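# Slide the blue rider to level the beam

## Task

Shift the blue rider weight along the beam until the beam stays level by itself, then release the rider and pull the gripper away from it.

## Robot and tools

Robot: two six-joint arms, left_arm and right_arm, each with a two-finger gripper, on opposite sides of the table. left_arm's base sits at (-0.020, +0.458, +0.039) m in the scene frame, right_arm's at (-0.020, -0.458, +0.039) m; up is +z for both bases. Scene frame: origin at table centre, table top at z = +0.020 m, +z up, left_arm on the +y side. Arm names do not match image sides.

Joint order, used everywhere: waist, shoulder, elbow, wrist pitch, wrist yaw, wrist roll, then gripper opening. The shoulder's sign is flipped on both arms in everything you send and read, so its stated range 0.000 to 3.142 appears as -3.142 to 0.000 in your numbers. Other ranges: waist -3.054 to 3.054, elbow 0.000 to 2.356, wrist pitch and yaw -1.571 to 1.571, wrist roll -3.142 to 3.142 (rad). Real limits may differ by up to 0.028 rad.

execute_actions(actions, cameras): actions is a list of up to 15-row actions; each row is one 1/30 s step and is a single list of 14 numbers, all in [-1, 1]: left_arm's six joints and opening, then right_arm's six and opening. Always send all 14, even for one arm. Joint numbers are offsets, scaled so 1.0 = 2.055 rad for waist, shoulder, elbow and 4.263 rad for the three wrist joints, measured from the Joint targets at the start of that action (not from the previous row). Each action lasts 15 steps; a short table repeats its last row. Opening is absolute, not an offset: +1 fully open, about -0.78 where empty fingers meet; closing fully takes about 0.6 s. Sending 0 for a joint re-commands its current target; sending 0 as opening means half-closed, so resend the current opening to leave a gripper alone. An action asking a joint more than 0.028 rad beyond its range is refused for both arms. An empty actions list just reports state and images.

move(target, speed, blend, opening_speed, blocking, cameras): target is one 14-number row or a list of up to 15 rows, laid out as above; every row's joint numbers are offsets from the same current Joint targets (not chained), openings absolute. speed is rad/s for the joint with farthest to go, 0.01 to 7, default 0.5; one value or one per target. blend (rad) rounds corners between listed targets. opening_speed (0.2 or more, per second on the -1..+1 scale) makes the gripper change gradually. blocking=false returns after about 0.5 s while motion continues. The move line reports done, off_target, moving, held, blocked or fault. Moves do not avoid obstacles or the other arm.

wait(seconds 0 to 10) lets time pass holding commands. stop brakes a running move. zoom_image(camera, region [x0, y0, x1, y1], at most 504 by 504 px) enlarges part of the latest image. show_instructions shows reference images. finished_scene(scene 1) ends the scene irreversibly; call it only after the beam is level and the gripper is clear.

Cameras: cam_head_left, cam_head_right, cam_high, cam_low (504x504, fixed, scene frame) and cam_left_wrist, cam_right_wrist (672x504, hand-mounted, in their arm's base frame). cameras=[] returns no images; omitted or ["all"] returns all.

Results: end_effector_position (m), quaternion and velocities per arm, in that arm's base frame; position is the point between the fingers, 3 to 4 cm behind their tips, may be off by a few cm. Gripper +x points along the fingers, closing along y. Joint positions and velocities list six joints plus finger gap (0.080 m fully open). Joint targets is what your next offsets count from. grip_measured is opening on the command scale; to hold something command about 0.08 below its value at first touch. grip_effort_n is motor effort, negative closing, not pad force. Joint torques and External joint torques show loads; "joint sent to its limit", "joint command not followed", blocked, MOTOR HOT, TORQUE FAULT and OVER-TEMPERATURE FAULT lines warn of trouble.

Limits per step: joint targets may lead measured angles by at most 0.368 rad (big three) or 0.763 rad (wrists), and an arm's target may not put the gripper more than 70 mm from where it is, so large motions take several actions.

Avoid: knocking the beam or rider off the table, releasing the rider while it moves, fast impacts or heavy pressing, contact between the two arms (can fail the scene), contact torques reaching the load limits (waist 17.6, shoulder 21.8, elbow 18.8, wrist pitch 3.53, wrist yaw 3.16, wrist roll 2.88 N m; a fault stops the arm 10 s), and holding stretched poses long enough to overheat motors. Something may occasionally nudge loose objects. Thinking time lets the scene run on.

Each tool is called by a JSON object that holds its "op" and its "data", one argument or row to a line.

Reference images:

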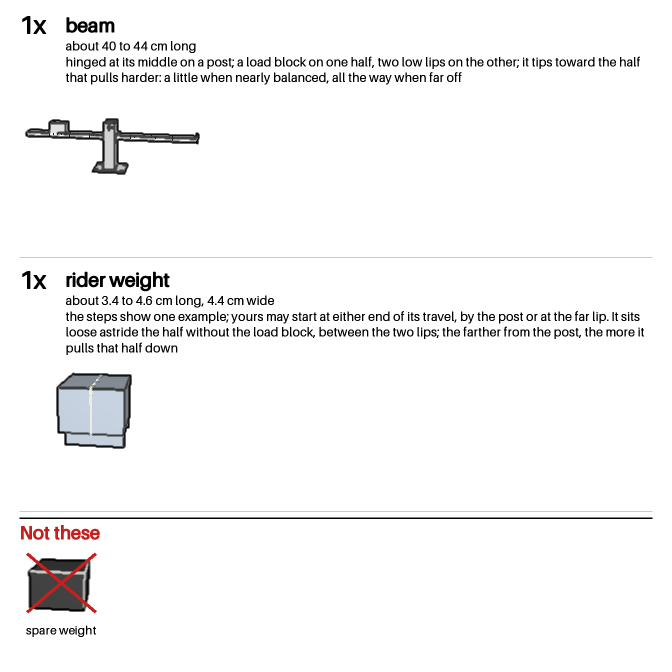

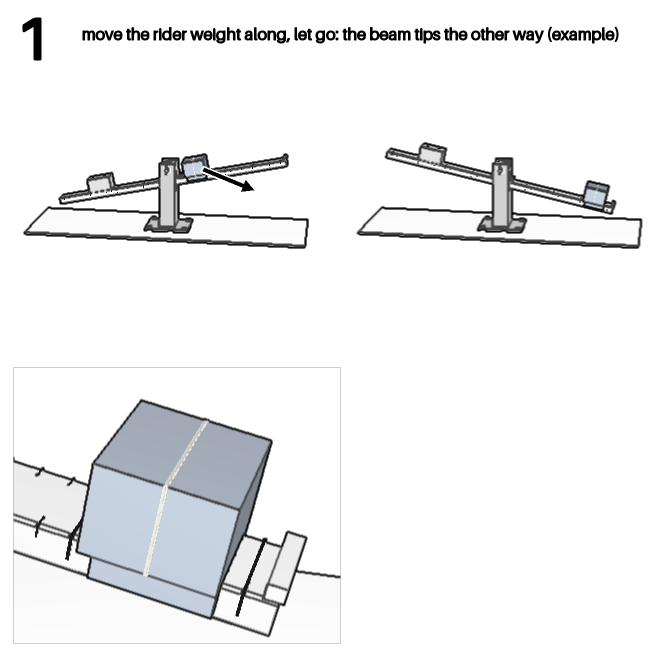

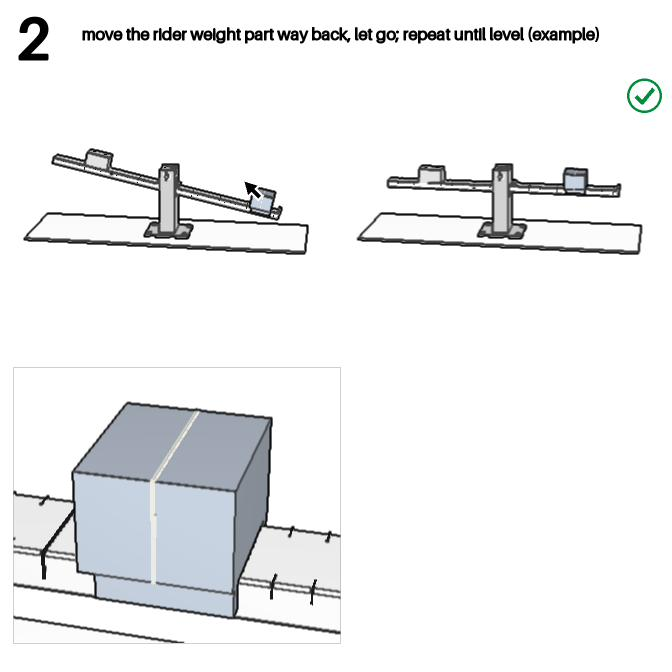

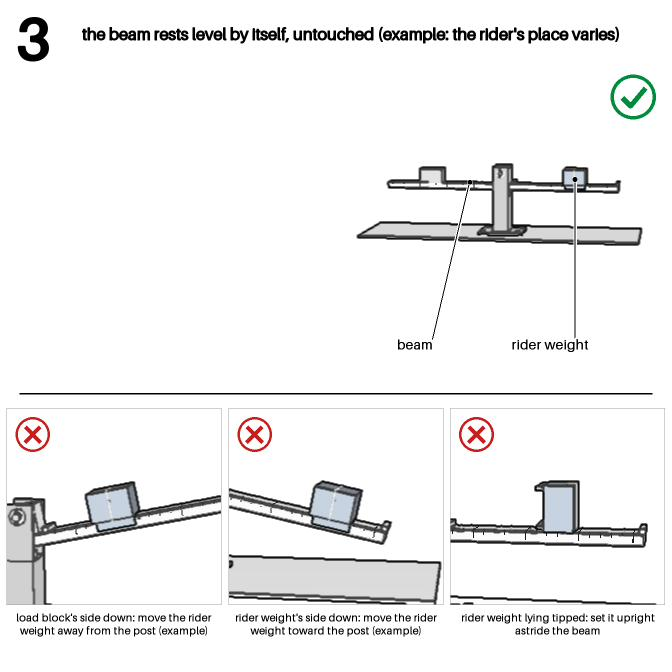

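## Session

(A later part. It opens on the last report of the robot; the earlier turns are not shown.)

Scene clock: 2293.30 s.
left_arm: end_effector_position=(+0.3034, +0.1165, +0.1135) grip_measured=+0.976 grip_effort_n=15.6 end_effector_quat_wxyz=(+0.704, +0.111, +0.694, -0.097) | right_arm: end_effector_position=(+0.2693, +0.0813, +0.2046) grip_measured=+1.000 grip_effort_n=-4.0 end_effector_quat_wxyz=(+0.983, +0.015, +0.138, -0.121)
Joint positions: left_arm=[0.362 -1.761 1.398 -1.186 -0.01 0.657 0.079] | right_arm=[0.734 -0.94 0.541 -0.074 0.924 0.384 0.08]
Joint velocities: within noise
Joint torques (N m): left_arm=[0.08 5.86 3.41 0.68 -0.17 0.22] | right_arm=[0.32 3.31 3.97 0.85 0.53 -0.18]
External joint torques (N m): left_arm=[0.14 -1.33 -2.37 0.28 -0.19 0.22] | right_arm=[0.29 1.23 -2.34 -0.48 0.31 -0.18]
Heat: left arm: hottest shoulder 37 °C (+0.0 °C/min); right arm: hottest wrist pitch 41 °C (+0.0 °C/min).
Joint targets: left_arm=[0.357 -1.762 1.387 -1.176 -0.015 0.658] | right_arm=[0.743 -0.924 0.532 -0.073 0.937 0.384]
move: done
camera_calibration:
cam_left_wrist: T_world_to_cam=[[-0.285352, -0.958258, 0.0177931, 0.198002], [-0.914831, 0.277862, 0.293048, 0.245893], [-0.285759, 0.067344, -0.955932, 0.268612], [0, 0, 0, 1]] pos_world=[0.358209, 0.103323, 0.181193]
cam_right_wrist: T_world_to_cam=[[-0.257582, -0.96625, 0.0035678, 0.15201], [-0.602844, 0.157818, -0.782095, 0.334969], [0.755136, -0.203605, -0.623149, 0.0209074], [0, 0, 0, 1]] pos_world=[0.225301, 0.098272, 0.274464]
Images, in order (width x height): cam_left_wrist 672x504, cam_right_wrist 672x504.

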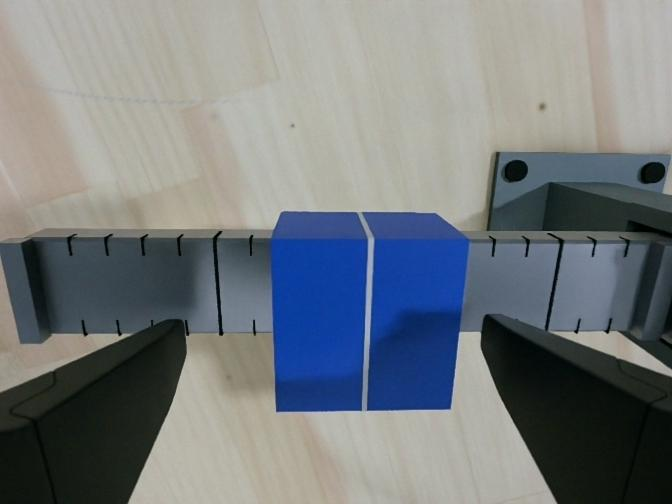

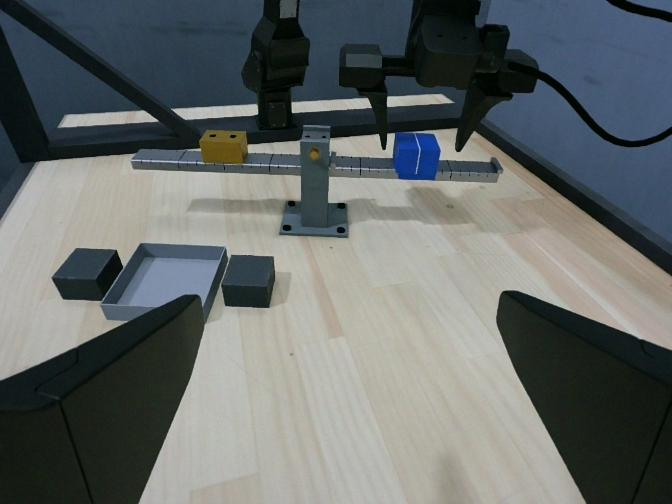

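{"op": "move", "data": {
  "target": [0, 0, 0, 0, 0, 0, 0.98, 0, -0.1173, -0.1397, 0.12386, 0, 0, 1.0],
  "speed": 0.4,
  "cameras": ["cam_right_wrist"]
}}

Scene clock: 2344.87 s.
left_arm: end_effector_position=(+0.3034, +0.1165, +0.1135) grip_measured=+0.977 grip_effort_n=15.6 end_effector_quat_wxyz=(+0.704, +0.111, +0.694, -0.097) | right_arm: end_effector_position=(+0.2690, +0.0810, +0.1157) grip_measured=+1.000 grip_effort_n=-3.5 end_effector_quat_wxyz=(+0.983, +0.014, +0.139, -0.121)
Joint positions: left_arm=[0.362 -1.761 1.398 -1.186 -0.01 0.657 0.079] | right_arm=[0.734 -1.169 0.251 0.441 0.924 0.384 0.08]
Joint velocities: within noise
Joint torques (N m): left_arm=[0.08 5.9 3.43 0.69 -0.17 0.22] | right_arm=[0.28 2.1 3.28 1.67 0.5 -0.21]
External joint torques (N m): left_arm=[0.1 -1.34 -2.35 0.3 -0.19 0.22] | right_arm=[0.26 -0.44 -2.07 0.33 0.28 -0.21]
Heat: left arm: hottest shoulder 37 °C (+0.0 °C/min); right arm: hottest wrist pitch 42 °C (+1.0 °C/min).
Joint targets: left_arm=[0.357 -1.762 1.387 -1.176 -0.015 0.658] | right_arm=[0.743 -1.165 0.245 0.455 0.937 0.384]
move: done
camera_calibration:
cam_right_wrist: T_world_to_cam=[[-0.257475, -0.966265, 0.00616393, 0.151697], [-0.604597, 0.156121, -0.781082, 0.265851], [0.75377, -0.204836, -0.624398, -0.0337085], [0, 0, 0, 1]] pos_world=[0.225199, 0.0981698, 0.185669]
Images, in order (width x height): cam_right_wrist 672x504.

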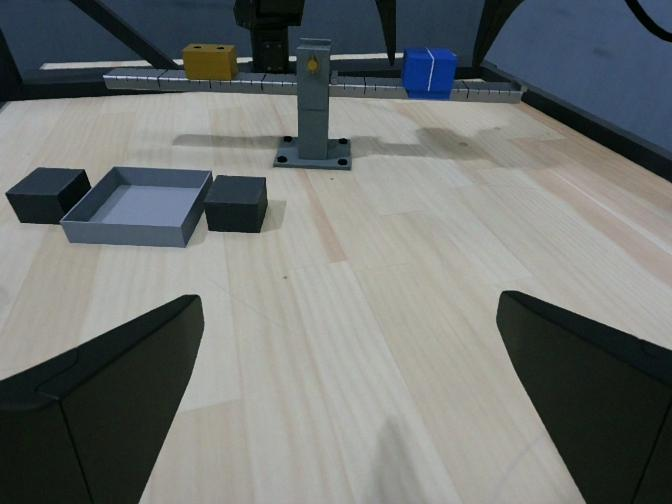

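{"op": "zoom_image", "data": {
  "camera": "cam_right_wrist",
  "region": [95, 55, 165, 105]
}}

{"op": "zoom_image", "data": {
  "camera": "cam_right_wrist",
  "region": [455, 65, 535, 115]
}}

{"op": "zoom_image", "data": {
  "camera": "cam_right_wrist",
  "region": [268, 130, 358, 175]
}}

{"op": "zoom_image", "data": {
  "camera": "cam_right_wrist",
  "region": [280, 30, 345, 165]
}}

Scaled by 7.200.

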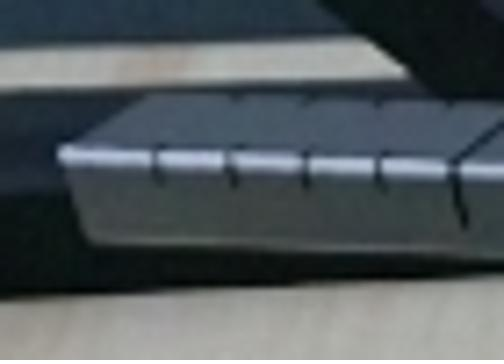

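Scaled by 6.300.

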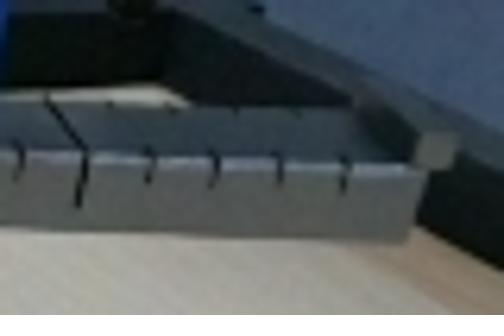

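Scaled by 5.600.

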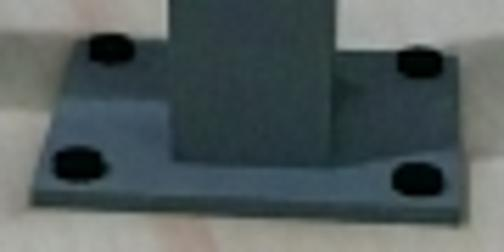

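Scaled by 3.733.

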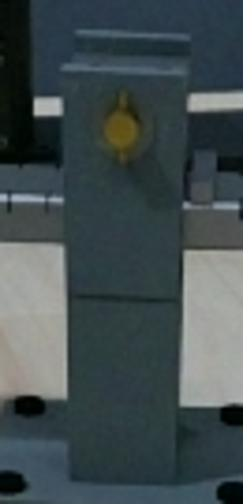

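{"op": "move", "data": {
  "target": [
    [0, 0, 0.01946, 0, 0, 0, 0.98, 0, 0, 0, 0, 0, 0, 1.0],
    [0, -0.00584, 0.18102, -0.07741, 0, 0, 0.98, 0, 0, 0, 0, 0, 0, 1.0]
  ],
  "speed": 0.15,
  "cameras": ["cam_right_wrist", "cam_left_wrist"]
}}

{"op": "zoom_image", "data": {
  "camera": "cam_right_wrist",
  "region": [95, 55, 165, 105]
}}

{"op": "zoom_image", "data": {
  "camera": "cam_right_wrist",
  "region": [455, 65, 535, 115]
}}

Scene clock: 2398.80 s.
left_arm: end_effector_position=(+0.3035, +0.1165, +0.1938) grip_measured=+0.977 grip_effort_n=15.6 end_effector_quat_wxyz=(+0.705, +0.111, +0.694, -0.097) | right_arm: end_effector_position=(+0.2691, +0.0811, +0.1159) grip_measured=+1.000 grip_effort_n=-3.5 end_effector_quat_wxyz=(+0.983, +0.014, +0.138, -0.121)
Joint positions: left_arm=[0.362 -1.772 1.731 -1.506 -0.01 0.657 0.079] | right_arm=[0.734 -1.169 0.251 0.442 0.924 0.384 0.08]
Joint velocities: within noise
Joint torques (N m): left_arm=[0.08 5.76 7.46 0.11 -0.16 0.22] | right_arm=[0.24 1.98 3.23 1.69 0.5 -0.15]
External joint torques (N m): left_arm=[0.09 -1.49 1.75 -0.28 -0.19 0.22] | right_arm=[0.26 -0.56 -2.13 0.34 0.26 -0.16]
Heat: left arm: hottest shoulder 36 °C (-1.0 °C/min); right arm: hottest wrist pitch 48 °C (+7.0 °C/min).
Joint targets: left_arm=[0.357 -1.774 1.760 -1.506 -0.015 0.658] | right_arm=[0.743 -1.165 0.245 0.455 0.937 0.384]
move: done
camera_calibration:
cam_left_wrist: T_world_to_cam=[[-0.285364, -0.958272, 0.0167987, 0.196839], [-0.915237, 0.277666, 0.291964, 0.222809], [-0.284445, 0.067941, -0.956282, 0.344935], [0, 0, 0, 1]] pos_world=[0.358209, 0.103323, 0.261496]
cam_right_wrist: T_world_to_cam=[[-0.257501, -0.966266, 0.0049039, 0.151963], [-0.603733, 0.156923, -0.781589, 0.265887], [0.754453, -0.204221, -0.623774, -0.0339914], [0, 0, 0, 1]] pos_world=[0.2253, 0.0981708, 0.185866]
Images, in order (width x height): cam_left_wrist 672x504, cam_right_wrist 672x504.

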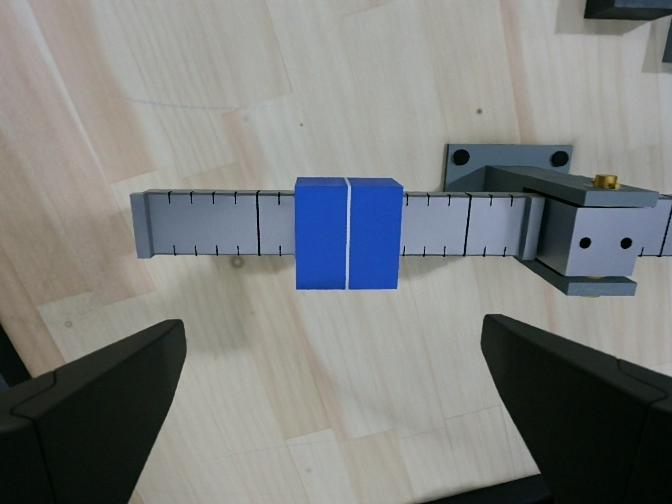

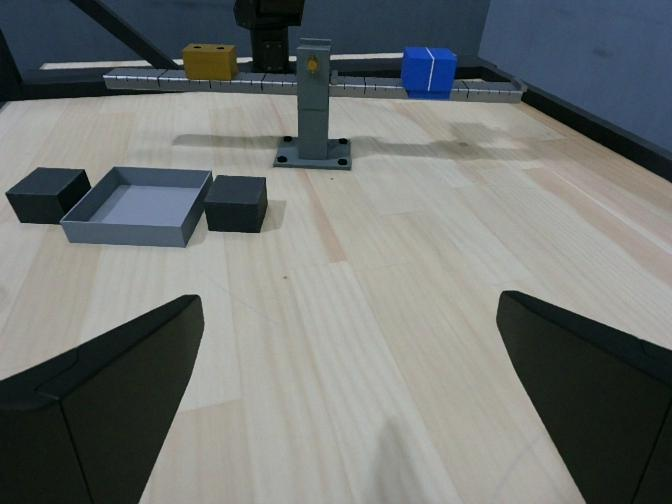

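Scaled by 7.200.

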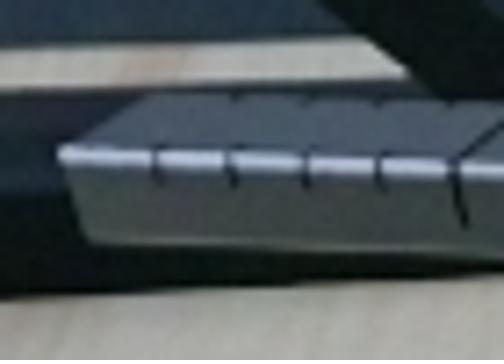

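Scaled by 6.300.

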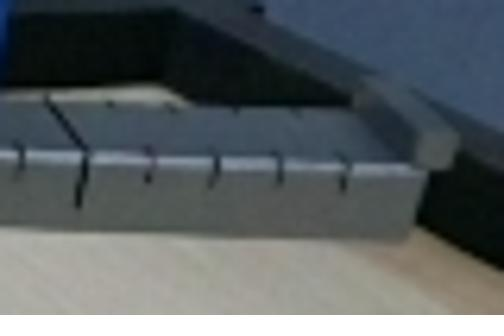

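{"op": "move", "data": {
  "target": [0, 0.2034, -0.1401, -0.00328, 0, 0, 0.98, 0, 0, 0, 0, 0, 0, 1.0],
  "speed": 0.4,
  "cameras": ["cam_right_wrist", "cam_left_wrist", "cam_high", "cam_low"]
}}

{"op": "zoom_image", "data": {
  "camera": "cam_right_wrist",
  "region": [95, 55, 165, 105]
}}

{"op": "zoom_image", "data": {
  "camera": "cam_right_wrist",
  "region": [455, 65, 535, 115]
}}

Scene clock: 2429.60 s.
left_arm: end_effector_position=(+0.2233, +0.0861, +0.2342) grip_measured=+0.977 grip_effort_n=15.1 end_effector_quat_wxyz=(+0.746, +0.134, +0.649, -0.072) | right_arm: end_effector_position=(+0.2691, +0.0811, +0.1159) grip_measured=+1.000 grip_effort_n=-3.5 end_effector_quat_wxyz=(+0.983, +0.014, +0.138, -0.121)
Joint positions: left_arm=[0.362 -1.37 1.484 -1.522 -0.01 0.657 0.079] | right_arm=[0.734 -1.169 0.251 0.442 0.924 0.384 0.08]
Joint velocities: within noise
Joint torques (N m): left_arm=[0.09 4.77 3.34 0.38 -0.16 0.22] | right_arm=[0.32 2.06 3.23 1.66 0.52 -0.16]
External joint torques (N m): left_arm=[0.11 0.6 -2.37 -0.24 -0.19 0.22] | right_arm=[0.31 -0.49 -2.11 0.31 0.29 -0.16]
Heat: left arm: hottest shoulder 36 °C (-1.0 °C/min); right arm: hottest wrist pitch 49 °C (+3.0 °C/min).
Joint targets: left_arm=[0.357 -1.355 1.472 -1.520 -0.015 0.658] | right_arm=[0.743 -1.165 0.245 0.455 0.937 0.384]
move: done
camera_calibration:
cam_left_wrist: T_world_to_cam=[[-0.282021, -0.957018, -0.0676859, 0.163131], [-0.94635, 0.26589, 0.183639, 0.179326], [-0.157749, 0.115845, -0.980661, 0.336152], [0, 0, 0, 1]] pos_world=[0.26874, 0.0694968, 0.307761]
cam_right_wrist: T_world_to_cam=[[-0.257501, -0.966266, 0.0049039, 0.151963], [-0.603733, 0.156923, -0.781589, 0.265887], [0.754453, -0.204221, -0.623774, -0.0339914], [0, 0, 0, 1]] pos_world=[0.2253, 0.0981708, 0.185866]
Images, in order (width x height): cam_high 504x504, cam_low 504x504, cam_left_wrist 672x504, cam_right_wrist 672x504.

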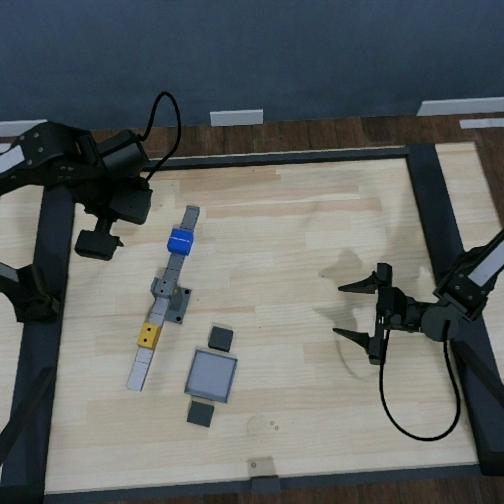

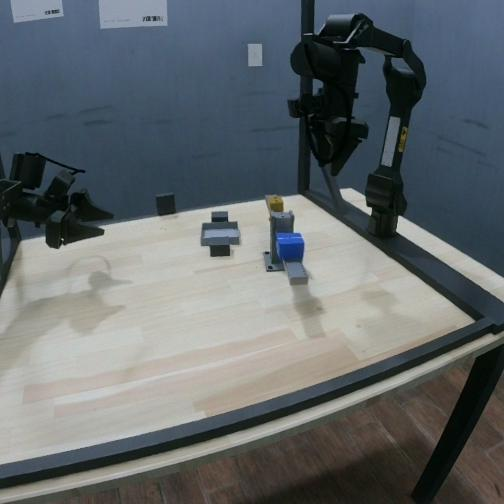

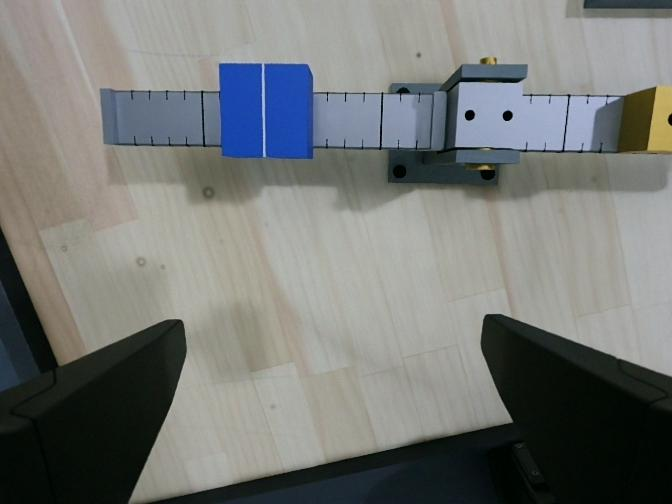

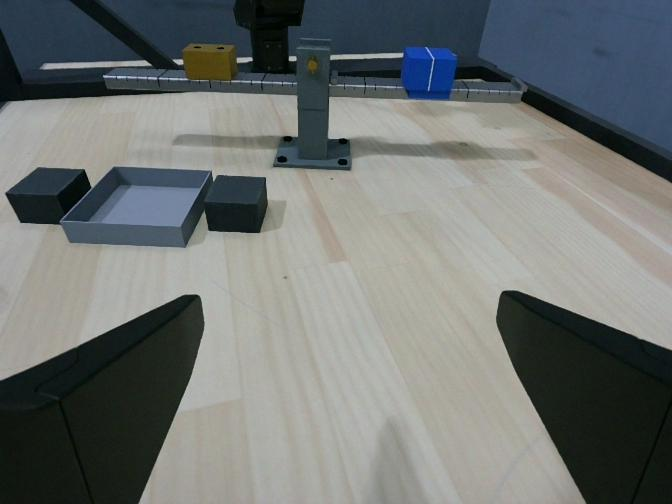

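Scaled by 7.200.

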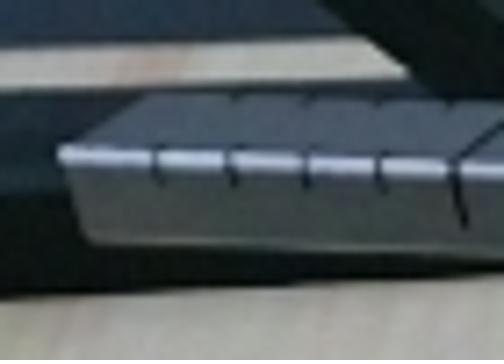

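Scaled by 6.300.

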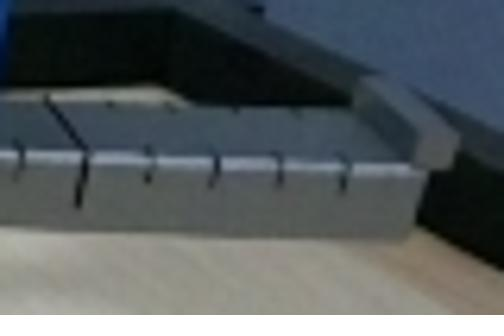

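{"op": "zoom_image", "data": {
  "camera": "cam_left_wrist",
  "region": [370, 50, 540, 200]
}}

{"op": "zoom_image", "data": {
  "camera": "cam_left_wrist",
  "region": [90, 60, 260, 180]
}}

{"op": "zoom_image", "data": {
  "camera": "cam_high",
  "region": [120, 190, 220, 400]
}}

Scaled by 2.965.

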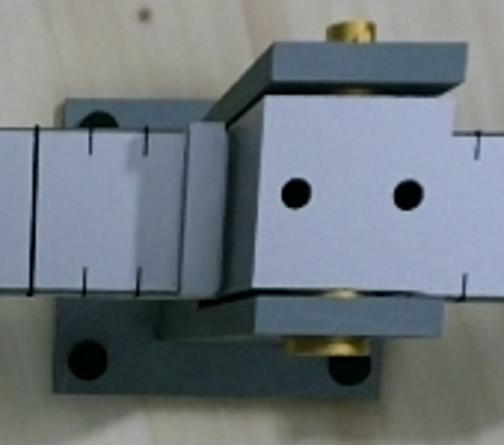

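Scaled by 2.965.

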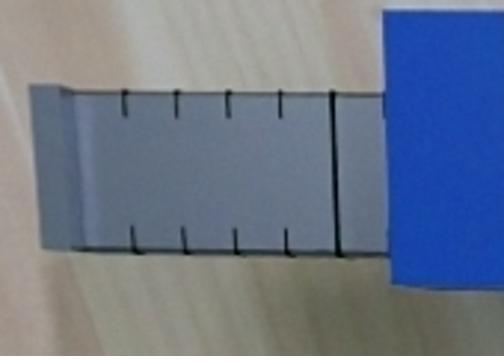

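Scaled by 2.400.

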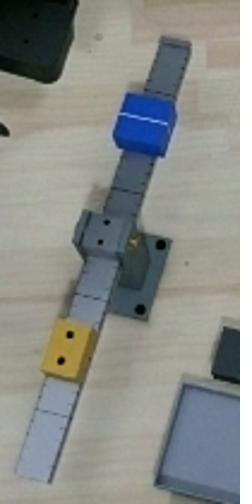

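{"op": "finished_scene", "data": {

}}

The scene is finished: the task was done.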